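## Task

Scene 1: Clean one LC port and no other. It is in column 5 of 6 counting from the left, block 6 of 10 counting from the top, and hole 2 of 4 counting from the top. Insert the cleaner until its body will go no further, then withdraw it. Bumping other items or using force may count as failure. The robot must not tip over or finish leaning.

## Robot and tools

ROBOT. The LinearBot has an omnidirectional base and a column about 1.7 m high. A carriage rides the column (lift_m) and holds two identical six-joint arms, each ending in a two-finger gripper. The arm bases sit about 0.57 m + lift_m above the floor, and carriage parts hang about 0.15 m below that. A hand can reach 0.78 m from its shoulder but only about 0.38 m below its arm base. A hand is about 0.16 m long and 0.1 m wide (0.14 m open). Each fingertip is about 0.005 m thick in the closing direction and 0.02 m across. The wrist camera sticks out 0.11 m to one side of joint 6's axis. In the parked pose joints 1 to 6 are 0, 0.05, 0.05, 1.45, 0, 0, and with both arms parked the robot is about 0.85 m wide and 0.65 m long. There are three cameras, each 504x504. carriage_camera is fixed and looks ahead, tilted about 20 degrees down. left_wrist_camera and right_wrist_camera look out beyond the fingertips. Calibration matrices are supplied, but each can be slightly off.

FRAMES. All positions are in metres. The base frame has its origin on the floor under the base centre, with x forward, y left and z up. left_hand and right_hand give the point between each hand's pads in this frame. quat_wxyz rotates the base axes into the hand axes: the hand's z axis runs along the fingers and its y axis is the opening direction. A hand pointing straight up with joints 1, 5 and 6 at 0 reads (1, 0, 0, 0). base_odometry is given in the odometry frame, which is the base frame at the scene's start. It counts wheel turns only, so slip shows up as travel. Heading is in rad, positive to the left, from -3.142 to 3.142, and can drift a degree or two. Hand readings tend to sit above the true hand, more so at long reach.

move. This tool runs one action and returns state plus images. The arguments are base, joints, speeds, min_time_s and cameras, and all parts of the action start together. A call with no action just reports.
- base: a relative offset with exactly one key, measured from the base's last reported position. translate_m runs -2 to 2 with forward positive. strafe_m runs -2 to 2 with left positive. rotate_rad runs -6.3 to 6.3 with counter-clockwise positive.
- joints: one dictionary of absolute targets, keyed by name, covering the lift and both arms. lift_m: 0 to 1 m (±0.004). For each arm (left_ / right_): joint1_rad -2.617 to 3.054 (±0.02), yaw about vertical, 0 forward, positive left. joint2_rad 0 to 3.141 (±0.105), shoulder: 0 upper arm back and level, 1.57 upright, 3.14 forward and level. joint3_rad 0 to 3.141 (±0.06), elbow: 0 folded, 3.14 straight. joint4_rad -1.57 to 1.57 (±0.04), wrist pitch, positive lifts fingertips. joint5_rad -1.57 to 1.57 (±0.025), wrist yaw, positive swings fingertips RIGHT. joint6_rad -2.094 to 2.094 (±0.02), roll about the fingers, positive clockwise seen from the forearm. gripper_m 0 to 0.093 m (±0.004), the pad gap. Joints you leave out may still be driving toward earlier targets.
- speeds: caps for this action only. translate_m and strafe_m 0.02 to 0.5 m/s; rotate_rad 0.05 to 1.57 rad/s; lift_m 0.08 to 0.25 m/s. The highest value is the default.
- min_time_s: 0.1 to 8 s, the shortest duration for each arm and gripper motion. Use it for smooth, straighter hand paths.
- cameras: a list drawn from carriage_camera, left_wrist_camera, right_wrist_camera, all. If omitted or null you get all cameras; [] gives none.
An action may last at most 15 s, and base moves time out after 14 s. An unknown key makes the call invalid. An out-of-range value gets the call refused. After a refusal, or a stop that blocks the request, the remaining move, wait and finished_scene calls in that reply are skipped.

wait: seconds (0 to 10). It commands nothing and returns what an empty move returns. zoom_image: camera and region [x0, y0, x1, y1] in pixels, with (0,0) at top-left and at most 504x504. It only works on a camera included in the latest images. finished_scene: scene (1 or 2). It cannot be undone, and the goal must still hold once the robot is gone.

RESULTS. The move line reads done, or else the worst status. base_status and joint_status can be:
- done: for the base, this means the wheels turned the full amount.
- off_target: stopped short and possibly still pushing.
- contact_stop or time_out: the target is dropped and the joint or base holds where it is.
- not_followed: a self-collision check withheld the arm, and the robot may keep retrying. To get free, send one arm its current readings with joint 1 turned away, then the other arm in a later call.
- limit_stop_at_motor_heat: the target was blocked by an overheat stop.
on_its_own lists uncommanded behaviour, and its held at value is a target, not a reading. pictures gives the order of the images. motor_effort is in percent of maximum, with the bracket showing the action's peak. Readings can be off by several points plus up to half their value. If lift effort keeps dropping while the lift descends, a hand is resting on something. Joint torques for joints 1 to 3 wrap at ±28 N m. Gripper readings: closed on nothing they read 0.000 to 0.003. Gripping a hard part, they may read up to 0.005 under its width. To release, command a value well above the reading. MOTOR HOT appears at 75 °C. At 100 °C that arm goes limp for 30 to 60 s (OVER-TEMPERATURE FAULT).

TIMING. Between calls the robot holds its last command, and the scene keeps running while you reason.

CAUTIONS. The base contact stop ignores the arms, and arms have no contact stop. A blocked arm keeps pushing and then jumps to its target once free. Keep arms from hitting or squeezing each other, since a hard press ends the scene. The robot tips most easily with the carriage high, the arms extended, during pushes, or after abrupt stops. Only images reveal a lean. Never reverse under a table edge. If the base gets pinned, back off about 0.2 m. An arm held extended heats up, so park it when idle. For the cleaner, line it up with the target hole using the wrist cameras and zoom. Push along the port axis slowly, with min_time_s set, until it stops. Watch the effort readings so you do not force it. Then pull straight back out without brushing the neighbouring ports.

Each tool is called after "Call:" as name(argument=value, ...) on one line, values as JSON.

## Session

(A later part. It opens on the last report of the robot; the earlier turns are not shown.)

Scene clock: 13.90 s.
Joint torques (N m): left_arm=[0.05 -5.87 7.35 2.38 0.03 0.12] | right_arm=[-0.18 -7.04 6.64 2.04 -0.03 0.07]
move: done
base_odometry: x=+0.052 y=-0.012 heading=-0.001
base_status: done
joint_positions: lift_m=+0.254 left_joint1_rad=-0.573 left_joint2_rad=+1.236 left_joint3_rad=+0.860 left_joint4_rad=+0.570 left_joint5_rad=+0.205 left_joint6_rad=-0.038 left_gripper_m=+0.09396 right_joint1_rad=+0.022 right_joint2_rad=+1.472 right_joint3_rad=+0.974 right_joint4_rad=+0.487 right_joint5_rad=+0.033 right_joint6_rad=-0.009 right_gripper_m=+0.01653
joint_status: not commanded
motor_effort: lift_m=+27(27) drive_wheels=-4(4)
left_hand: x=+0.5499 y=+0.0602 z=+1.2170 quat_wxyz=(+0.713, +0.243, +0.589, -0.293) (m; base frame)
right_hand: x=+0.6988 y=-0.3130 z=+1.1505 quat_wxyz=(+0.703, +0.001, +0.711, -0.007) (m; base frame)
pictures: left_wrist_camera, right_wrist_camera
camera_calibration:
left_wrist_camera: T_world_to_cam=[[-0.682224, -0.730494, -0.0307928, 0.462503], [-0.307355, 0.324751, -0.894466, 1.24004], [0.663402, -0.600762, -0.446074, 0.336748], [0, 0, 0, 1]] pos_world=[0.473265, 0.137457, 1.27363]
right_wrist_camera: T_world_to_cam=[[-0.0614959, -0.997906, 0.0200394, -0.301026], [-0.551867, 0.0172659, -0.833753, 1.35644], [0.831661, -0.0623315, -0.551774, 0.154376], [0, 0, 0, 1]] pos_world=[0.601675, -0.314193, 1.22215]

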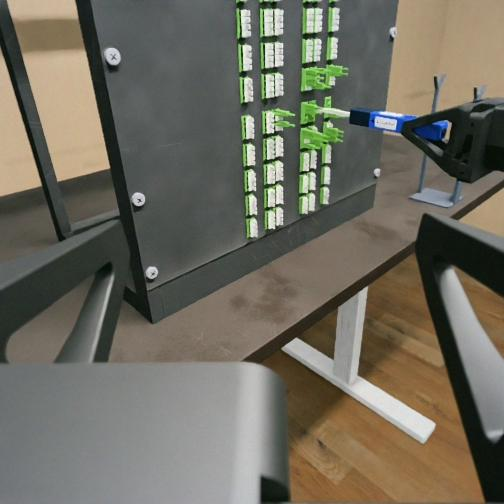

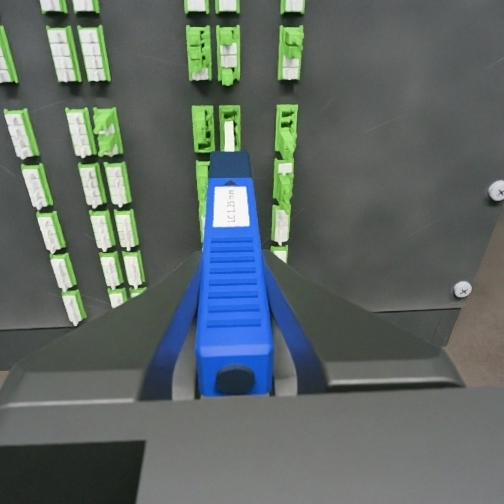

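Call:
move(base={"translate_m":0.004}, speeds={"translate_m":0.02})

Call:
zoom_image(camera="right_wrist_camera", region=[200, 90, 260, 160])

Call:
zoom_image(camera="left_wrist_camera", region=[290, 70, 370, 140])

Scene clock: 14.73 s.
Joint torques (N m): left_arm=[-0.06 -6.23 7.36 2.38 0.02 0.13] | right_arm=[-0.12 -7.09 6.65 2.03 -0.03 0.06]
move: done
base_odometry: x=+0.056 y=-0.012 heading=-0.002
base_status: done
joint_positions: lift_m=+0.254 left_joint1_rad=-0.573 left_joint2_rad=+1.236 left_joint3_rad=+0.860 left_joint4_rad=+0.571 left_joint5_rad=+0.204 left_joint6_rad=-0.038 left_gripper_m=+0.09396 right_joint1_rad=+0.022 right_joint2_rad=+1.472 right_joint3_rad=+0.974 right_joint4_rad=+0.486 right_joint5_rad=+0.033 right_joint6_rad=-0.009 right_gripper_m=+0.01653
joint_status: not commanded
motor_effort: lift_m=+27(27) drive_wheels=-4(10)
left_hand: x=+0.5500 y=+0.0603 z=+1.2171 quat_wxyz=(+0.713, +0.243, +0.588, -0.293) (m; base frame)
right_hand: x=+0.6988 y=-0.3130 z=+1.1505 quat_wxyz=(+0.703, +0.001, +0.711, -0.007) (m; base frame)
pictures: carriage_camera, left_wrist_camera, right_wrist_camera
camera_calibration:
carriage_camera: T_world_to_cam=[[-0.0328342, -0.999455, 0.00330495, 0.00361075], [-0.338512, 0.0080094, -0.940928, 1.22079], [0.940389, -0.0320134, -0.33859, 0.312311], [0, 0, 0, 1]] pos_world=[0.119677, 0.00382911, 1.25441]
left_wrist_camera: T_world_to_cam=[[-0.681915, -0.730784, -0.0307525, 0.462349], [-0.307211, 0.324316, -0.894674, 1.24039], [0.663787, -0.600644, -0.445661, 0.336069], [0, 0, 0, 1]] pos_world=[0.473265, 0.137458, 1.27373]
right_wrist_camera: T_world_to_cam=[[-0.061485, -0.997906, 0.0200665, -0.301064], [-0.552169, 0.0172597, -0.833554, 1.35629], [0.831462, -0.0623312, -0.552074, 0.15481], [0, 0, 0, 1]] pos_world=[0.601673, -0.314193, 1.22205]

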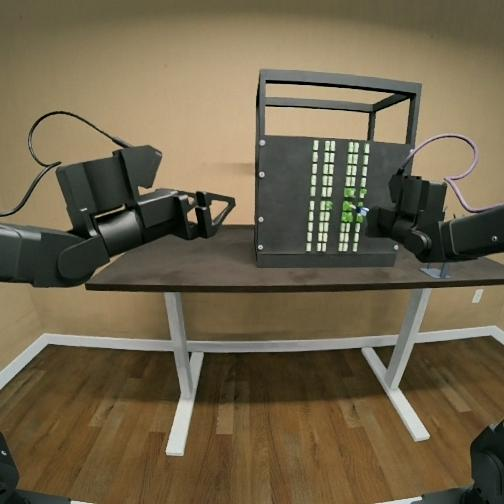

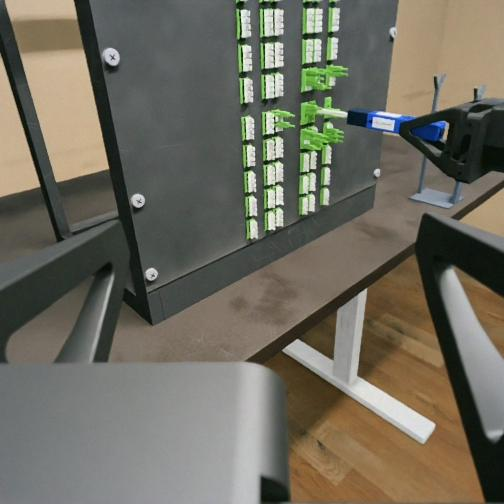

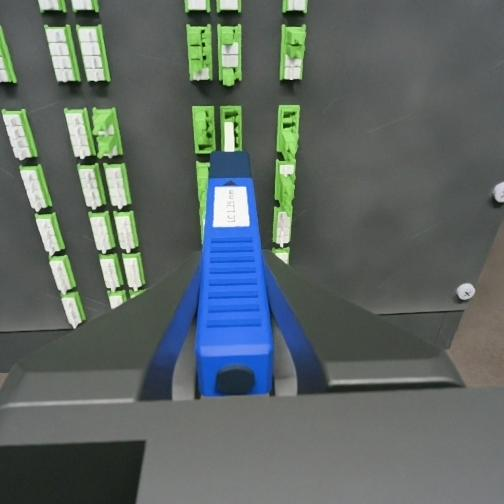

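Scaled by 7.200.

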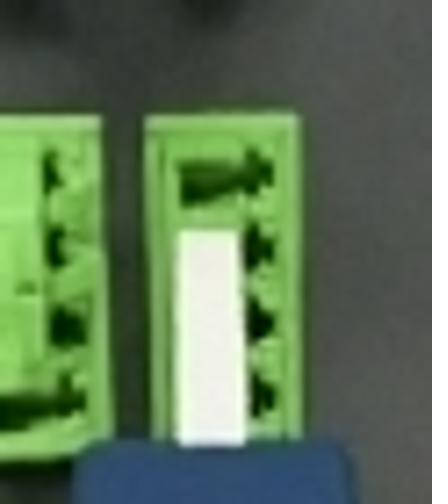

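Scaled by 6.300.

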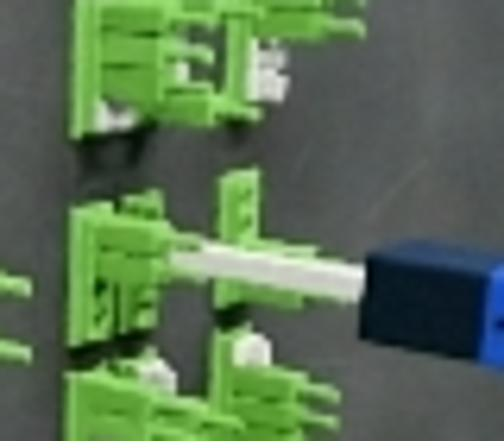

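Call:
move(base={"translate_m":0.004}, speeds={"translate_m":0.02})

Call:
zoom_image(camera="right_wrist_camera", region=[200, 90, 260, 160])

Call:
zoom_image(camera="left_wrist_camera", region=[290, 70, 370, 140])

Scene clock: 15.70 s.
Joint torques (N m): left_arm=[0.23 -6.35 7.35 2.38 0.03 0.12] | right_arm=[-0.14 -7.15 6.71 2.04 -0.02 0.06]
move: done
base_odometry: x=+0.060 y=-0.012 heading=-0.003
base_status: done
joint_positions: lift_m=+0.254 left_joint1_rad=-0.573 left_joint2_rad=+1.236 left_joint3_rad=+0.860 left_joint4_rad=+0.571 left_joint5_rad=+0.204 left_joint6_rad=-0.038 left_gripper_m=+0.09396 right_joint1_rad=+0.022 right_joint2_rad=+1.472 right_joint3_rad=+0.974 right_joint4_rad=+0.486 right_joint5_rad=+0.033 right_joint6_rad=-0.009 right_gripper_m=+0.01653
joint_status: not commanded
motor_effort: lift_m=+27(27) drive_wheels=-3(10)
left_hand: x=+0.5500 y=+0.0603 z=+1.2171 quat_wxyz=(+0.713, +0.243, +0.589, -0.293) (m; base frame)
right_hand: x=+0.6988 y=-0.3130 z=+1.1505 quat_wxyz=(+0.703, +0.001, +0.711, -0.007) (m; base frame)
pictures: carriage_camera, left_wrist_camera, right_wrist_camera
camera_calibration:
carriage_camera: T_world_to_cam=[[-0.0328342, -0.999455, 0.00330495, 0.00361075], [-0.338512, 0.0080094, -0.940928, 1.22079], [0.940389, -0.0320134, -0.33859, 0.312311], [0, 0, 0, 1]] pos_world=[0.119677, 0.00382911, 1.25441]
left_wrist_camera: T_world_to_cam=[[-0.681684, -0.731, -0.0307563, 0.462274], [-0.307306, 0.324217, -0.894677, 1.24045], [0.66398, -0.600435, -0.445654, 0.335941], [0, 0, 0, 1]] pos_world=[0.473265, 0.137458, 1.27373]
right_wrist_camera: T_world_to_cam=[[-0.061485, -0.997906, 0.0200665, -0.301064], [-0.552169, 0.0172597, -0.833554, 1.35629], [0.831462, -0.0623312, -0.552074, 0.15481], [0, 0, 0, 1]] pos_world=[0.601673, -0.314193, 1.22205]

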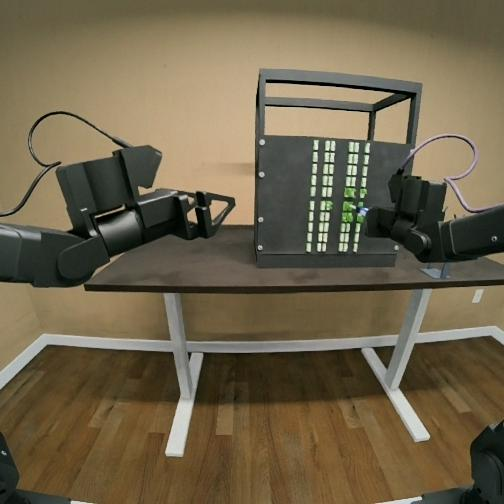

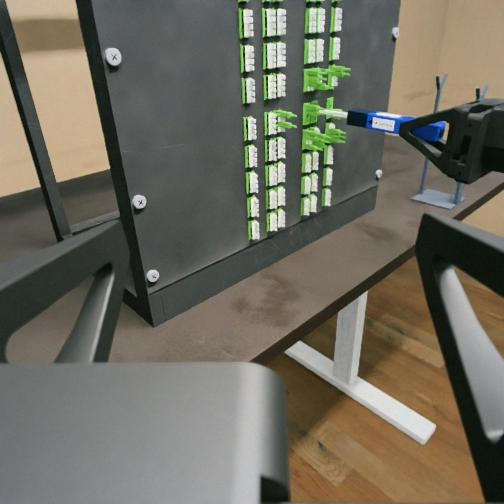

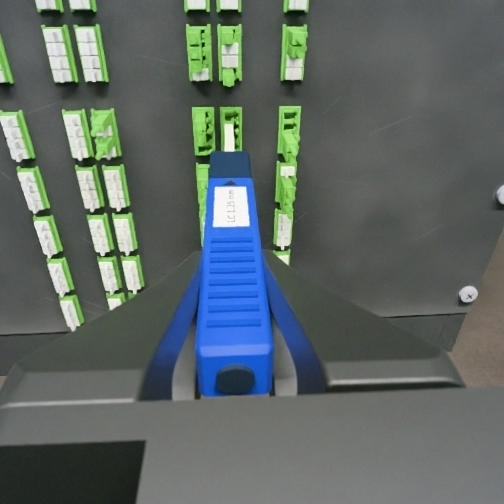

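Scaled by 7.200.

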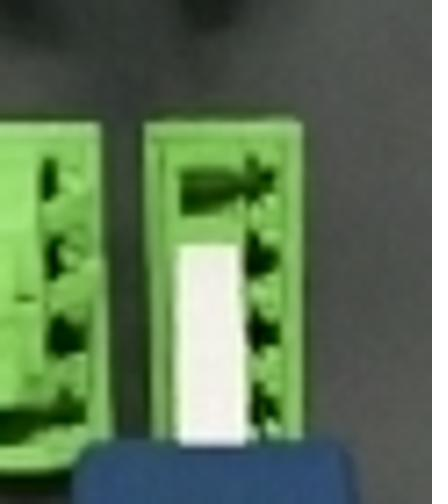

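Scaled by 6.300.

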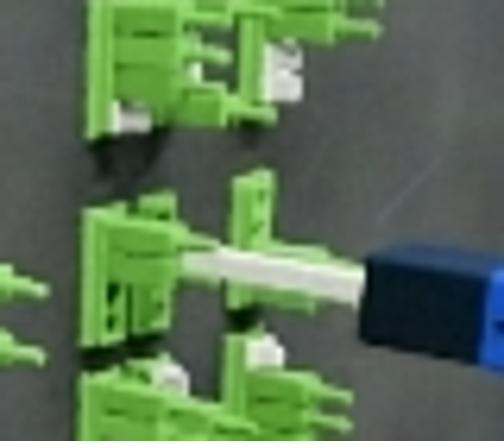

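Call:
move(base={"translate_m":0.008}, speeds={"translate_m":0.02})

Call:
zoom_image(camera="right_wrist_camera", region=[200, 90, 260, 160])

Call:
zoom_image(camera="left_wrist_camera", region=[290, 70, 370, 140])

Scene clock: 18.90 s.
Joint torques (N m): left_arm=[0.27 -6.04 7.3 2.38 0.03 0.13] | right_arm=[-0.13 -7.09 6.68 2.04 -0.03 0.07]
move: done
base_odometry: x=+0.068 y=-0.013 heading=-0.004
base_status: done
joint_positions: lift_m=+0.254 left_joint1_rad=-0.573 left_joint2_rad=+1.236 left_joint3_rad=+0.860 left_joint4_rad=+0.571 left_joint5_rad=+0.204 left_joint6_rad=-0.038 left_gripper_m=+0.09396 right_joint1_rad=+0.022 right_joint2_rad=+1.472 right_joint3_rad=+0.974 right_joint4_rad=+0.486 right_joint5_rad=+0.033 right_joint6_rad=-0.009 right_gripper_m=+0.01653
joint_status: not commanded
motor_effort: lift_m=+27(27) drive_wheels=-3(10)
left_hand: x=+0.5500 y=+0.0604 z=+1.2172 quat_wxyz=(+0.714, +0.243, +0.588, -0.293) (m; base frame)
right_hand: x=+0.6988 y=-0.3130 z=+1.1504 quat_wxyz=(+0.703, +0.001, +0.711, -0.007) (m; base frame)
pictures: carriage_camera, left_wrist_camera, right_wrist_camera
camera_calibration:
carriage_camera: T_world_to_cam=[[-0.0328342, -0.999455, 0.00330495, 0.00361075], [-0.338512, 0.0080094, -0.940928, 1.22079], [0.940389, -0.0320134, -0.33859, 0.312311], [0, 0, 0, 1]] pos_world=[0.119677, 0.00382911, 1.25441]
left_wrist_camera: T_world_to_cam=[[-0.681374, -0.731291, -0.0307159, 0.462193], [-0.307264, 0.323874, -0.894815, 1.24071], [0.664319, -0.600266, -0.445378, 0.335511], [0, 0, 0, 1]] pos_world=[0.473265, 0.137559, 1.27383]
right_wrist_camera: T_world_to_cam=[[-0.0614775, -0.997906, 0.0200886, -0.301096], [-0.55247, 0.0172597, -0.833354, 1.35623], [0.831263, -0.0623309, -0.552374, 0.155299], [0, 0, 0, 1]] pos_world=[0.601671, -0.314193, 1.22205]

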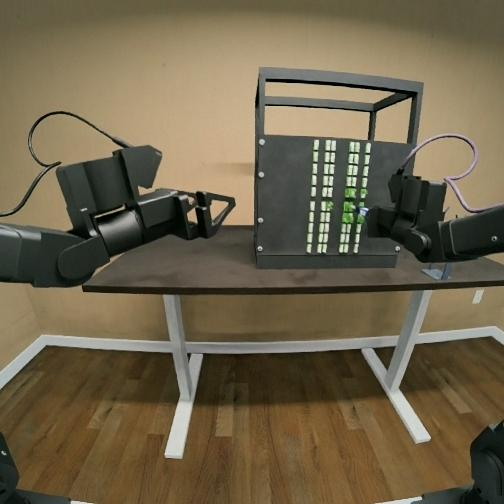

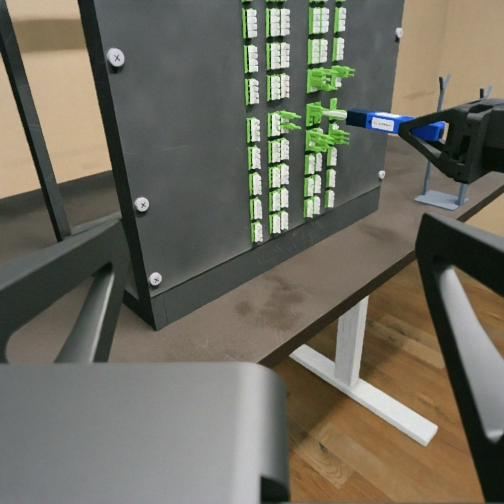

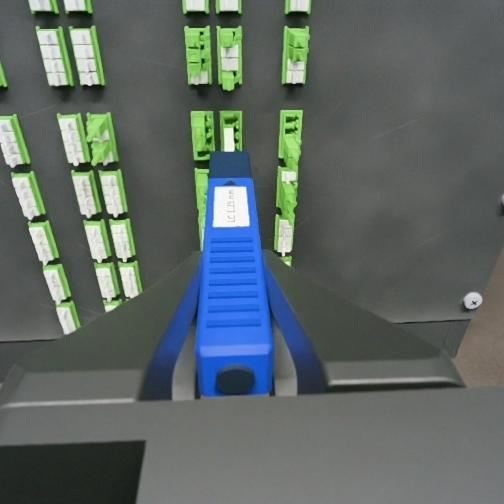

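Scaled by 7.200.

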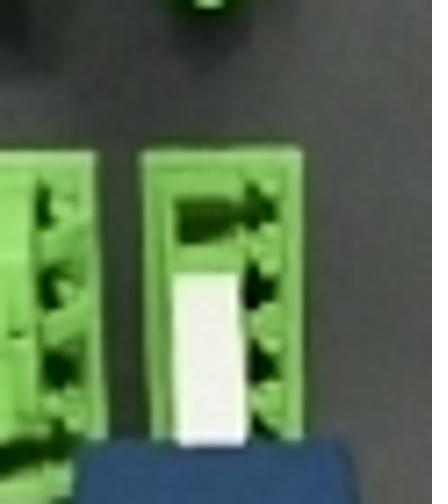

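Scaled by 6.300.

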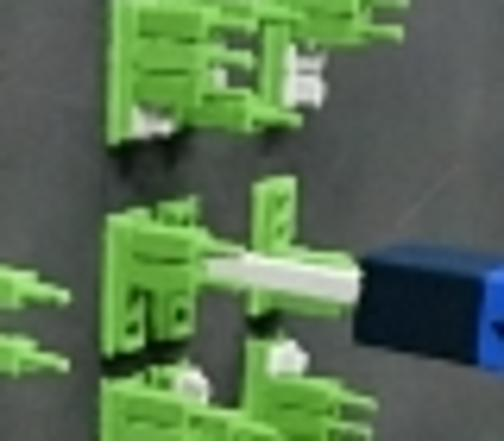

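Call:
move(base={"translate_m":0.01}, speeds={"translate_m":0.02})

Call:
zoom_image(camera="right_wrist_camera", region=[200, 90, 260, 160])

Call:
zoom_image(camera="left_wrist_camera", region=[290, 70, 370, 140])

Scene clock: 20.10 s.
Joint torques (N m): left_arm=[0.06 -6.24 7.36 2.37 0.03 0.12] | right_arm=[-0.16 -7.05 6.74 2.04 0.01 0.06]
move: done
base_odometry: x=+0.078 y=-0.013 heading=-0.005
base_status: done
joint_positions: lift_m=+0.254 left_joint1_rad=-0.573 left_joint2_rad=+1.236 left_joint3_rad=+0.860 left_joint4_rad=+0.571 left_joint5_rad=+0.204 left_joint6_rad=-0.038 left_gripper_m=+0.09396 right_joint1_rad=+0.022 right_joint2_rad=+1.472 right_joint3_rad=+0.974 right_joint4_rad=+0.486 right_joint5_rad=+0.030 right_joint6_rad=-0.009 right_gripper_m=+0.01653
joint_status: not commanded
motor_effort: lift_m=+27(27) drive_wheels=+5(9)
left_hand: x=+0.5501 y=+0.0604 z=+1.2171 quat_wxyz=(+0.713, +0.243, +0.589, -0.293) (m; base frame)
right_hand: x=+0.6988 y=-0.3125 z=+1.1504 quat_wxyz=(+0.703, +0.000, +0.711, -0.006) (m; base frame)
pictures: carriage_camera, left_wrist_camera, right_wrist_camera
camera_calibration:
carriage_camera: T_world_to_cam=[[-0.0328342, -0.999455, 0.00330495, 0.00361075], [-0.338512, 0.0080094, -0.940928, 1.22079], [0.940389, -0.0320134, -0.33859, 0.312311], [0, 0, 0, 1]] pos_world=[0.119677, 0.00382911, 1.25441]
left_wrist_camera: T_world_to_cam=[[-0.68136, -0.731306, -0.0306681, 0.462124], [-0.307519, 0.324035, -0.894669, 1.24053], [0.664214, -0.600161, -0.445675, 0.335879], [0, 0, 0, 1]] pos_world=[0.473265, 0.137559, 1.27373]
right_wrist_camera: T_world_to_cam=[[-0.0584559, -0.998088, 0.0200792, -0.302661], [-0.552511, 0.0155942, -0.83336, 1.35574], [0.831453, -0.0598088, -0.552366, 0.155978], [0, 0, 0, 1]] pos_world=[0.60168, -0.313895, 1.22205]

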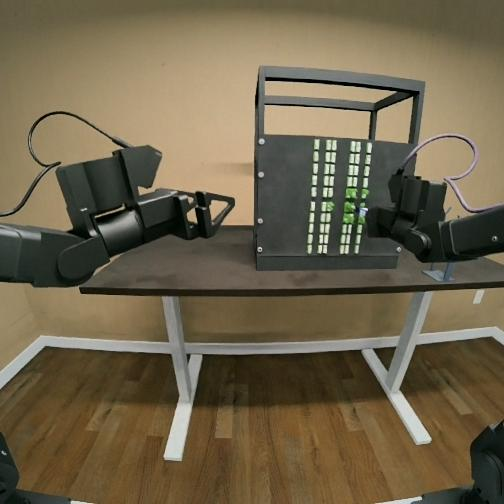

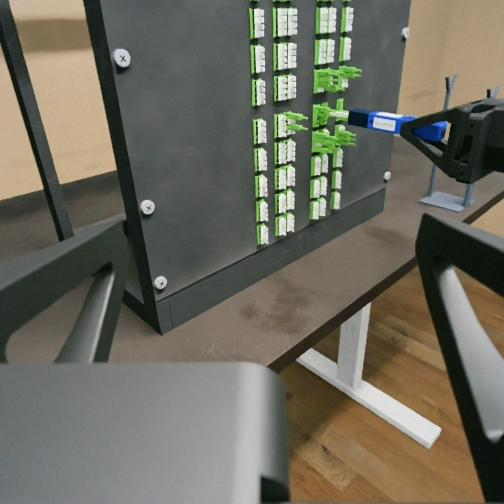

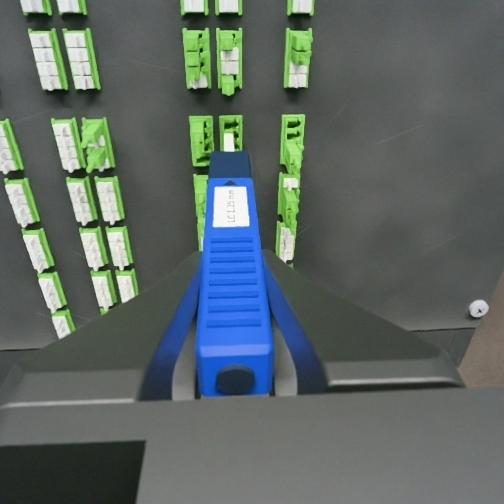

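Scaled by 7.200.

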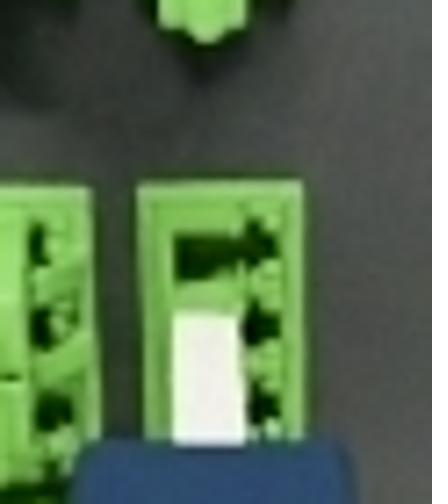

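Scaled by 6.300.

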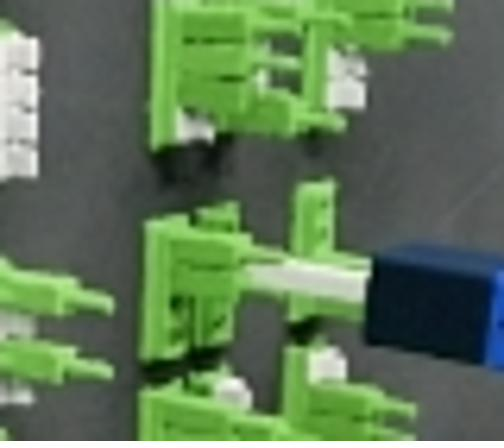

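Call:
move(base={"rotate_rad":0.0012}, speeds={"rotate_rad":0.05}, cameras=[])

Call:
move(base={"translate_m":0.008}, speeds={"translate_m":0.02})

Call:
zoom_image(camera="right_wrist_camera", region=[200, 90, 260, 160])

Call:
zoom_image(camera="left_wrist_camera", region=[290, 70, 370, 140])

Scene clock: 20.70 s.
Joint torques (N m): left_arm=[0.08 -6.13 7.36 2.38 0.03 0.12] | right_arm=[-0.14 -7.06 6.68 2.05 0.01 0.07]
move: done
base_odometry: x=+0.078 y=-0.013 heading=-0.004
base_status: done
joint_positions: lift_m=+0.254 left_joint1_rad=-0.573 left_joint2_rad=+1.236 left_joint3_rad=+0.860 left_joint4_rad=+0.571 left_joint5_rad=+0.204 left_joint6_rad=-0.038 left_gripper_m=+0.09396 right_joint1_rad=+0.022 right_joint2_rad=+1.472 right_joint3_rad=+0.974 right_joint4_rad=+0.486 right_joint5_rad=+0.030 right_joint6_rad=-0.009 right_gripper_m=+0.01653
joint_status: not commanded
motor_effort: lift_m=+27(27) drive_wheels=+5(6)
left_hand: x=+0.5501 y=+0.0604 z=+1.2171 quat_wxyz=(+0.713, +0.243, +0.589, -0.293) (m; base frame)
right_hand: x=+0.6988 y=-0.3125 z=+1.1504 quat_wxyz=(+0.703, +0.000, +0.711, -0.006) (m; base frame)
pictures: none
No camera images: "cameras" was empty.

Scene clock: 21.57 s.
Joint torques (N m): left_arm=[0.2 -6.04 7.35 2.39 0.01 0.12] | right_arm=[-0.13 -4.93 7.06 2.28 0.05 0.07]
move: done
base_odometry: x=+0.086 y=-0.013 heading=-0.005
base_status: done
joint_positions: lift_m=+0.254 left_joint1_rad=-0.573 left_joint2_rad=+1.236 left_joint3_rad=+0.860 left_joint4_rad=+0.571 left_joint5_rad=+0.204 left_joint6_rad=-0.038 left_gripper_m=+0.09396 right_joint1_rad=+0.022 right_joint2_rad=+1.452 right_joint3_rad=+0.969 right_joint4_rad=+0.463 right_joint5_rad=+0.027 right_joint6_rad=-0.009 right_gripper_m=+0.01653
joint_status: not commanded
motor_effort: lift_m=+27(27) drive_wheels=+7(11)
left_hand: x=+0.5500 y=+0.0603 z=+1.2171 quat_wxyz=(+0.713, +0.243, +0.589, -0.293) (m; base frame)
right_hand: x=+0.6945 y=-0.3121 z=+1.1517 quat_wxyz=(+0.700, -0.001, +0.714, -0.005) (m; base frame)
pictures: carriage_camera, left_wrist_camera, right_wrist_camera
camera_calibration:
carriage_camera: T_world_to_cam=[[-0.0328342, -0.999455, 0.00330495, 0.00361075], [-0.338512, 0.0080094, -0.940928, 1.22079], [0.940389, -0.0320134, -0.33859, 0.312311], [0, 0, 0, 1]] pos_world=[0.119677, 0.00382911, 1.25441]
left_wrist_camera: T_world_to_cam=[[-0.681684, -0.731, -0.0307563, 0.462274], [-0.307306, 0.324217, -0.894677, 1.24045], [0.66398, -0.600435, -0.445654, 0.335941], [0, 0, 0, 1]] pos_world=[0.473265, 0.137458, 1.27373]
right_wrist_camera: T_world_to_cam=[[-0.0556621, -0.998236, 0.0206466, -0.305242], [-0.558932, 0.0140181, -0.829095, 1.3535], [0.827343, -0.0576892, -0.558726, 0.171244], [0, 0, 0, 1]] pos_world=[0.597844, -0.313798, 1.22416]

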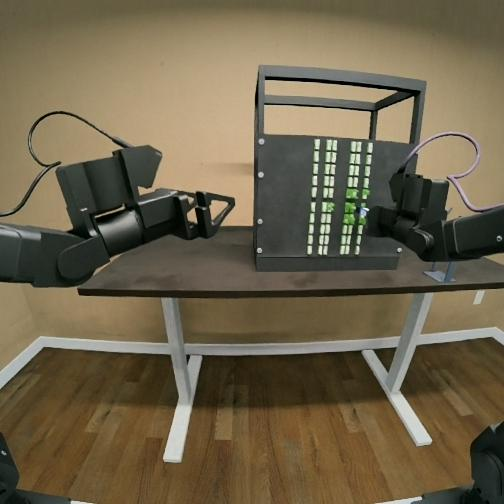

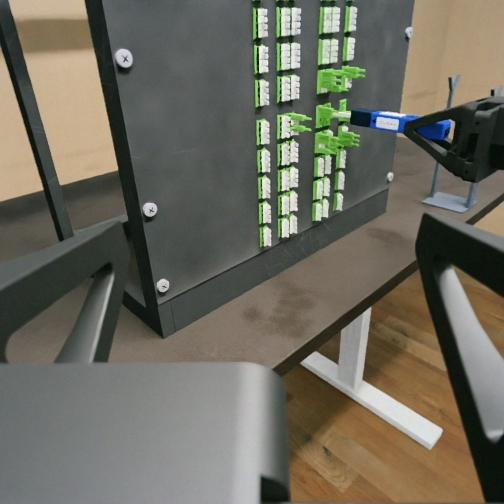

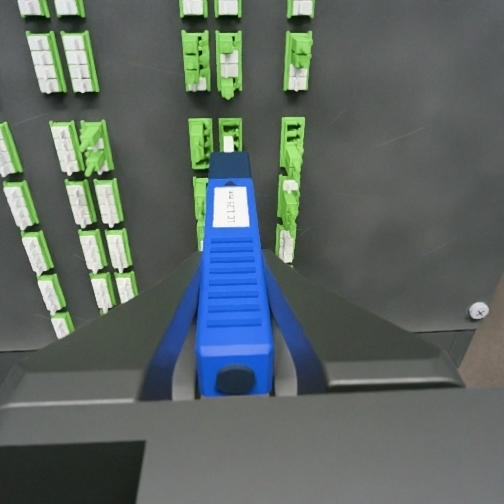

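Scaled by 7.200.

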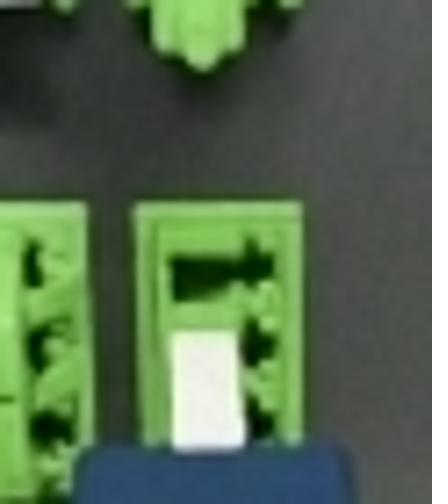

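Scaled by 6.300.

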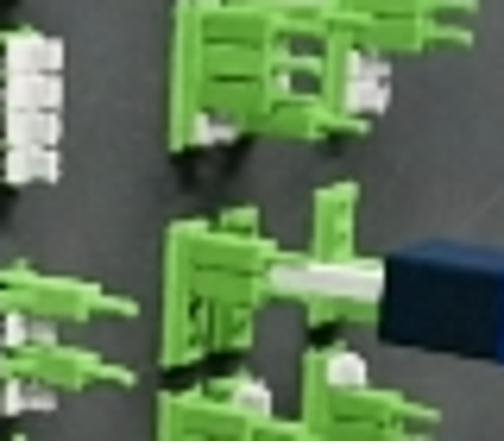

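Call:
move(base={"translate_m":0.003}, speeds={"translate_m":0.02})

Call:
zoom_image(camera="right_wrist_camera", region=[200, 90, 260, 160])

Call:
zoom_image(camera="left_wrist_camera", region=[290, 70, 370, 140])

Scene clock: 22.40 s.
Joint torques (N m): left_arm=[0.1 -5.85 7.35 2.36 0.02 0.12] | right_arm=[-0.13 -3.96 7.28 2.38 0.06 0.06]
move: done
base_odometry: x=+0.089 y=-0.013 heading=-0.006
base_status: done
joint_positions: lift_m=+0.254 left_joint1_rad=-0.573 left_joint2_rad=+1.236 left_joint3_rad=+0.860 left_joint4_rad=+0.571 left_joint5_rad=+0.204 left_joint6_rad=-0.038 left_gripper_m=+0.09396 right_joint1_rad=+0.022 right_joint2_rad=+1.442 right_joint3_rad=+0.966 right_joint4_rad=+0.453 right_joint5_rad=+0.025 right_joint6_rad=-0.009 right_gripper_m=+0.01653
joint_status: not commanded
motor_effort: lift_m=+27(27) drive_wheels=+7(12)
left_hand: x=+0.5501 y=+0.0604 z=+1.2171 quat_wxyz=(+0.713, +0.243, +0.589, -0.293) (m; base frame)
right_hand: x=+0.6924 y=-0.3117 z=+1.1523 quat_wxyz=(+0.699, -0.002, +0.715, -0.004) (m; base frame)
pictures: carriage_camera, left_wrist_camera, right_wrist_camera
camera_calibration:
carriage_camera: T_world_to_cam=[[-0.0328342, -0.999455, 0.00330495, 0.00361075], [-0.338512, 0.0080094, -0.940928, 1.22079], [0.940389, -0.0320134, -0.33859, 0.312311], [0, 0, 0, 1]] pos_world=[0.119677, 0.00382911, 1.25441]
left_wrist_camera: T_world_to_cam=[[-0.68136, -0.731306, -0.0306681, 0.462124], [-0.307519, 0.324035, -0.894669, 1.24053], [0.664214, -0.600161, -0.445675, 0.335879], [0, 0, 0, 1]] pos_world=[0.473265, 0.137559, 1.27373]
right_wrist_camera: T_world_to_cam=[[-0.0532414, -0.998363, 0.020873, -0.307024], [-0.561489, 0.0126451, -0.827388, 1.35223], [0.82577, -0.0557712, -0.561243, 0.177875], [0, 0, 0, 1]] pos_world=[0.596034, -0.3137, 1.22506]

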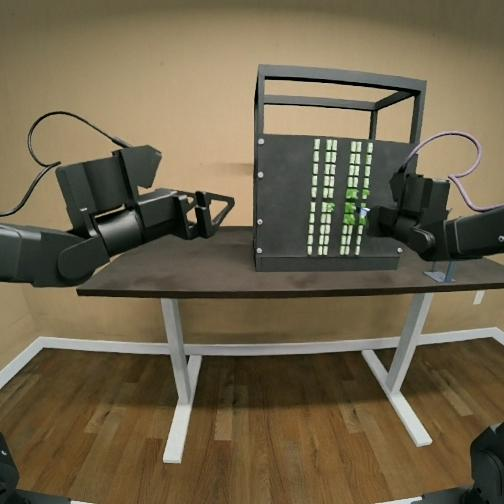

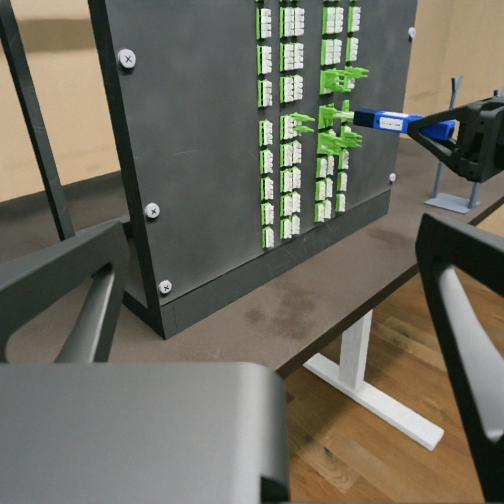

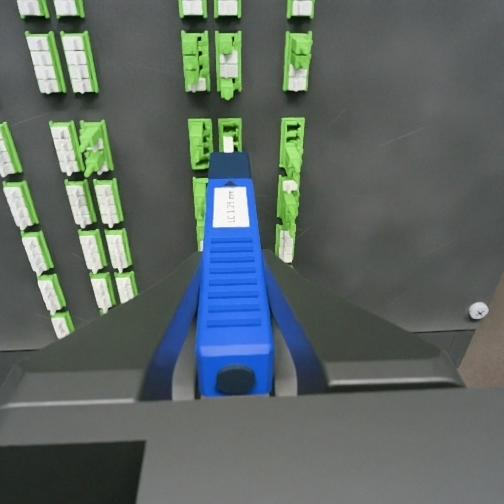

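Scaled by 7.200.

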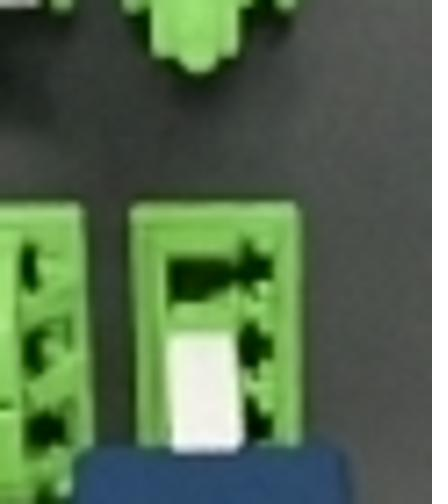

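Scaled by 6.300.

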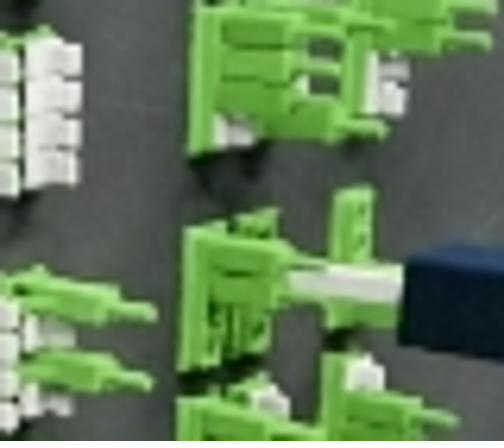

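Call:
zoom_image(camera="right_wrist_camera", region=[160, 150, 310, 410])

Call:
zoom_image(camera="left_wrist_camera", region=[300, 60, 500, 200])

Scaled by 1.938.

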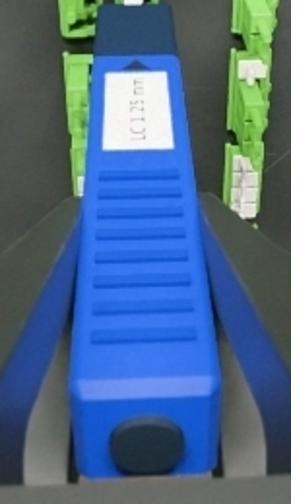

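Scaled by 2.520.

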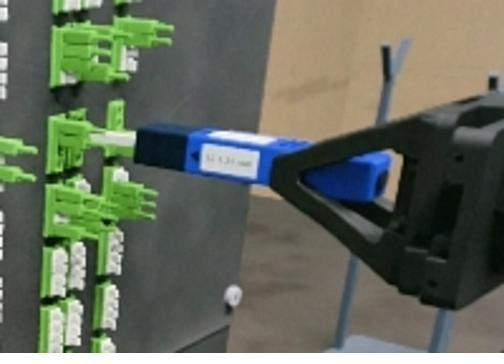

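Call:
move(base={"rotate_rad":0.003}, speeds={"rotate_rad":0.05}, cameras=["left_wrist_camera","right_wrist_camera"])

Call:
zoom_image(camera="right_wrist_camera", region=[200, 90, 260, 160])

Scene clock: 23.40 s.
Joint torques (N m): left_arm=[-0.06 -6.05 7.36 2.39 0.05 0.13] | right_arm=[-0.14 -3.85 7.28 2.39 0.05 0.06]
move: done
base_odometry: x=+0.089 y=-0.013 heading=-0.004
base_status: done
joint_positions: lift_m=+0.254 left_joint1_rad=-0.573 left_joint2_rad=+1.236 left_joint3_rad=+0.860 left_joint4_rad=+0.570 left_joint5_rad=+0.204 left_joint6_rad=-0.038 left_gripper_m=+0.09396 right_joint1_rad=+0.022 right_joint2_rad=+1.441 right_joint3_rad=+0.966 right_joint4_rad=+0.451 right_joint5_rad=+0.025 right_joint6_rad=-0.009 right_gripper_m=+0.01653
joint_status: not commanded
motor_effort: lift_m=+27(27) drive_wheels=+9(10)
left_hand: x=+0.5501 y=+0.0604 z=+1.2170 quat_wxyz=(+0.713, +0.243, +0.589, -0.293) (m; base frame)
right_hand: x=+0.6921 y=-0.3119 z=+1.1525 quat_wxyz=(+0.699, -0.002, +0.715, -0.005) (m; base frame)
pictures: left_wrist_camera, right_wrist_camera
camera_calibration:
left_wrist_camera: T_world_to_cam=[[-0.681391, -0.73128, -0.0305892, 0.46203], [-0.307796, 0.324215, -0.894509, 1.2405], [0.664054, -0.600096, -0.446002, 0.336235], [0, 0, 0, 1]] pos_world=[0.473365, 0.137459, 1.27373]
right_wrist_camera: T_world_to_cam=[[-0.0540383, -0.998319, 0.0209674, -0.306765], [-0.561806, 0.0130375, -0.827166, 1.35233], [0.825502, -0.0564782, -0.561566, 0.178484], [0, 0, 0, 1]] pos_world=[0.595829, -0.3138, 1.22526]

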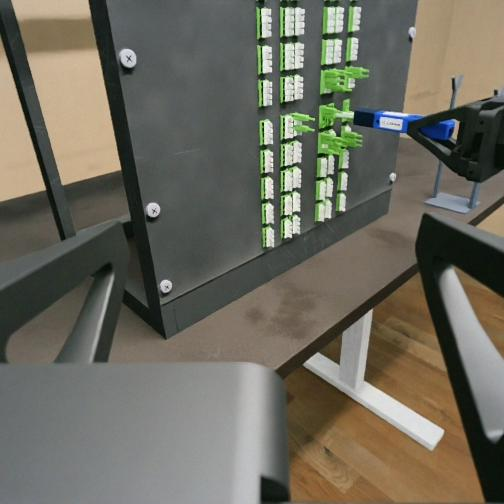

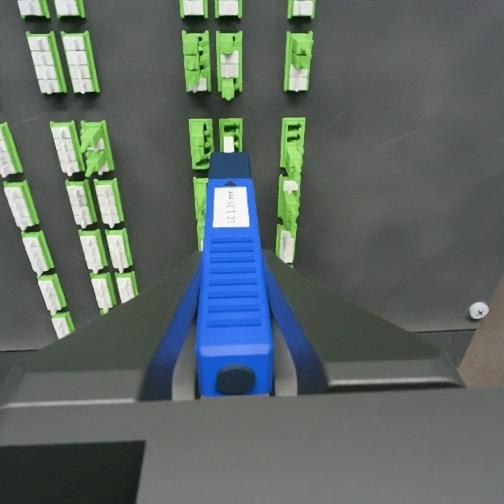

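Scaled by 7.200.

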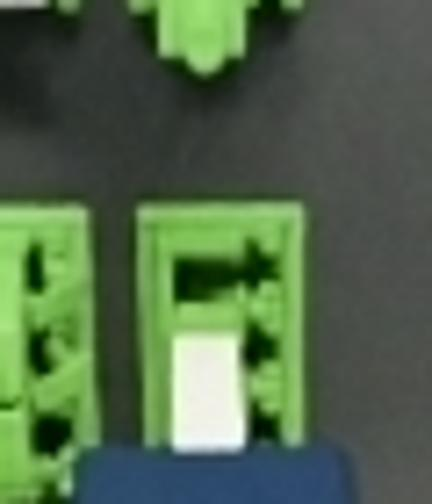

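Call:
move(base={"translate_m":0.005}, speeds={"translate_m":0.02}, cameras=["left_wrist_camera","right_wrist_camera"])

Call:
zoom_image(camera="right_wrist_camera", region=[200, 90, 260, 160])

Call:
zoom_image(camera="left_wrist_camera", region=[290, 70, 370, 140])

Scene clock: 24.30 s.
Joint torques (N m): left_arm=[0.14 -6.04 7.36 2.35 0.03 0.12] | right_arm=[-0.13 -2.03 7.77 2.57 0.05 0.06]
move: done
base_odometry: x=+0.094 y=-0.013 heading=-0.005
base_status: done
joint_positions: lift_m=+0.254 left_joint1_rad=-0.573 left_joint2_rad=+1.236 left_joint3_rad=+0.860 left_joint4_rad=+0.571 left_joint5_rad=+0.204 left_joint6_rad=-0.038 left_gripper_m=+0.09396 right_joint1_rad=+0.022 right_joint2_rad=+1.423 right_joint3_rad=+0.961 right_joint4_rad=+0.434 right_joint5_rad=+0.026 right_joint6_rad=-0.009 right_gripper_m=+0.01653
joint_status: not commanded
motor_effort: lift_m=+27(27) drive_wheels=+9(13)
left_hand: x=+0.5501 y=+0.0604 z=+1.2171 quat_wxyz=(+0.713, +0.243, +0.589, -0.293) (m; base frame)
right_hand: x=+0.6882 y=-0.3120 z=+1.1535 quat_wxyz=(+0.697, -0.002, +0.717, -0.005) (m; base frame)
pictures: left_wrist_camera, right_wrist_camera
camera_calibration:
left_wrist_camera: T_world_to_cam=[[-0.68136, -0.731306, -0.0306681, 0.462124], [-0.307519, 0.324035, -0.894669, 1.24053], [0.664214, -0.600161, -0.445675, 0.335879], [0, 0, 0, 1]] pos_world=[0.473265, 0.137559, 1.27373]
right_wrist_camera: T_world_to_cam=[[-0.05428, -0.998299, 0.0212645, -0.307303], [-0.566196, 0.0132302, -0.824164, 1.35057], [0.822481, -0.0567755, -0.565951, 0.189313], [0, 0, 0, 1]] pos_world=[0.592298, -0.3139, 1.22676]

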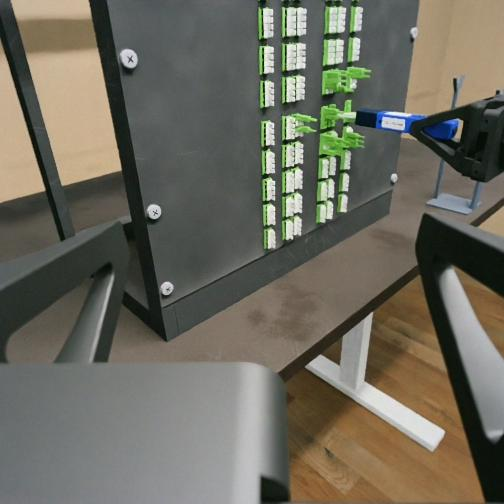

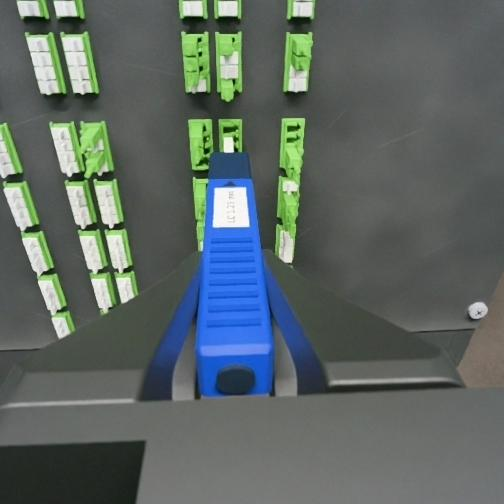

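Scaled by 7.200.

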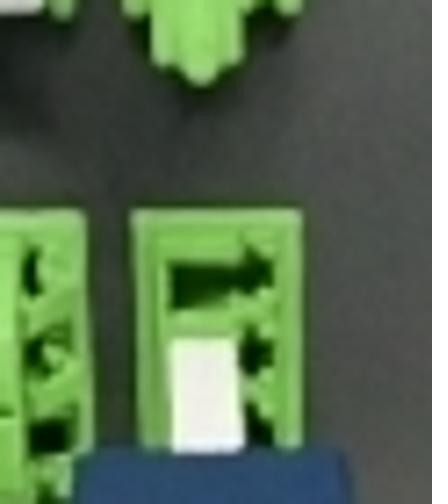

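Scaled by 6.300.

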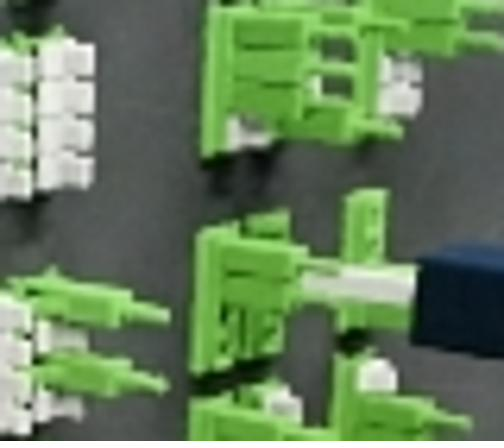

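Call:
zoom_image(camera="right_wrist_camera", region=[190, 80, 270, 180])

Call:
zoom_image(camera="right_wrist_camera", region=[190, 140, 270, 240])

Scaled by 5.040.

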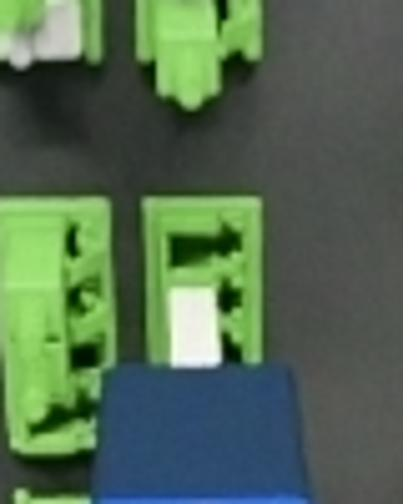

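Scaled by 5.040.

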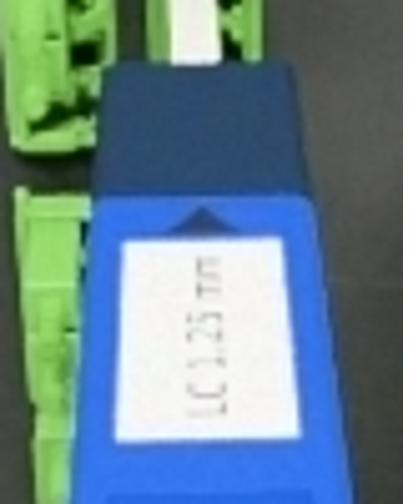

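Call:
wait(seconds=2, cameras=["right_wrist_camera"])

Call:
zoom_image(camera="right_wrist_camera", region=[200, 90, 260, 160])

Scene clock: 27.07 s.
Joint torques (N m): left_arm=[0.06 -6.04 7.35 2.38 0.03 0.12] | right_arm=[-0.13 -2.03 7.73 2.57 0.05 0.06]
base_odometry: x=+0.094 y=-0.013 heading=-0.005
base_status: done
joint_positions: lift_m=+0.254 left_joint1_rad=-0.573 left_joint2_rad=+1.236 left_joint3_rad=+0.860 left_joint4_rad=+0.571 left_joint5_rad=+0.204 left_joint6_rad=-0.038 left_gripper_m=+0.09396 right_joint1_rad=+0.022 right_joint2_rad=+1.423 right_joint3_rad=+0.961 right_joint4_rad=+0.434 right_joint5_rad=+0.026 right_joint6_rad=-0.009 right_gripper_m=+0.01653
joint_status: not commanded
motor_effort: lift_m=+27(27) drive_wheels=+9(13)
left_hand: x=+0.5501 y=+0.0604 z=+1.2171 quat_wxyz=(+0.713, +0.243, +0.589, -0.293) (m; base frame)
right_hand: x=+0.6882 y=-0.3120 z=+1.1535 quat_wxyz=(+0.697, -0.002, +0.717, -0.005) (m; base frame)
wait: 2.00 s; at rest from the start
pictures: right_wrist_camera
camera_calibration:
right_wrist_camera: T_world_to_cam=[[-0.05428, -0.998299, 0.0212645, -0.307303], [-0.566196, 0.0132302, -0.824164, 1.35057], [0.822481, -0.0567755, -0.565951, 0.189313], [0, 0, 0, 1]] pos_world=[0.592298, -0.3139, 1.22676]

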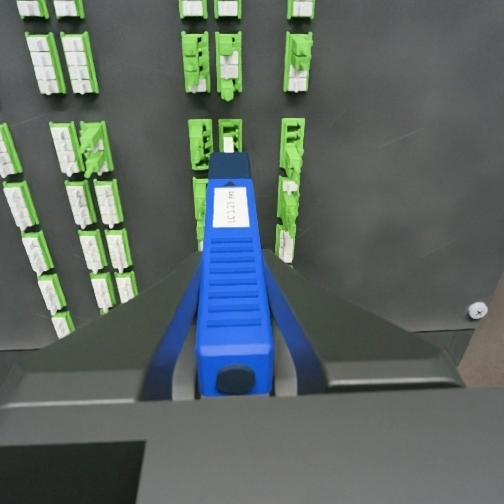

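Scaled by 7.200.

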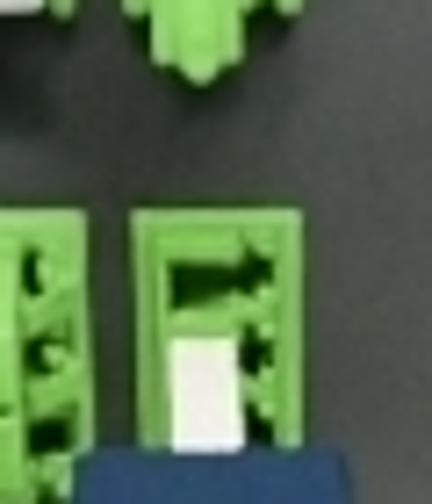

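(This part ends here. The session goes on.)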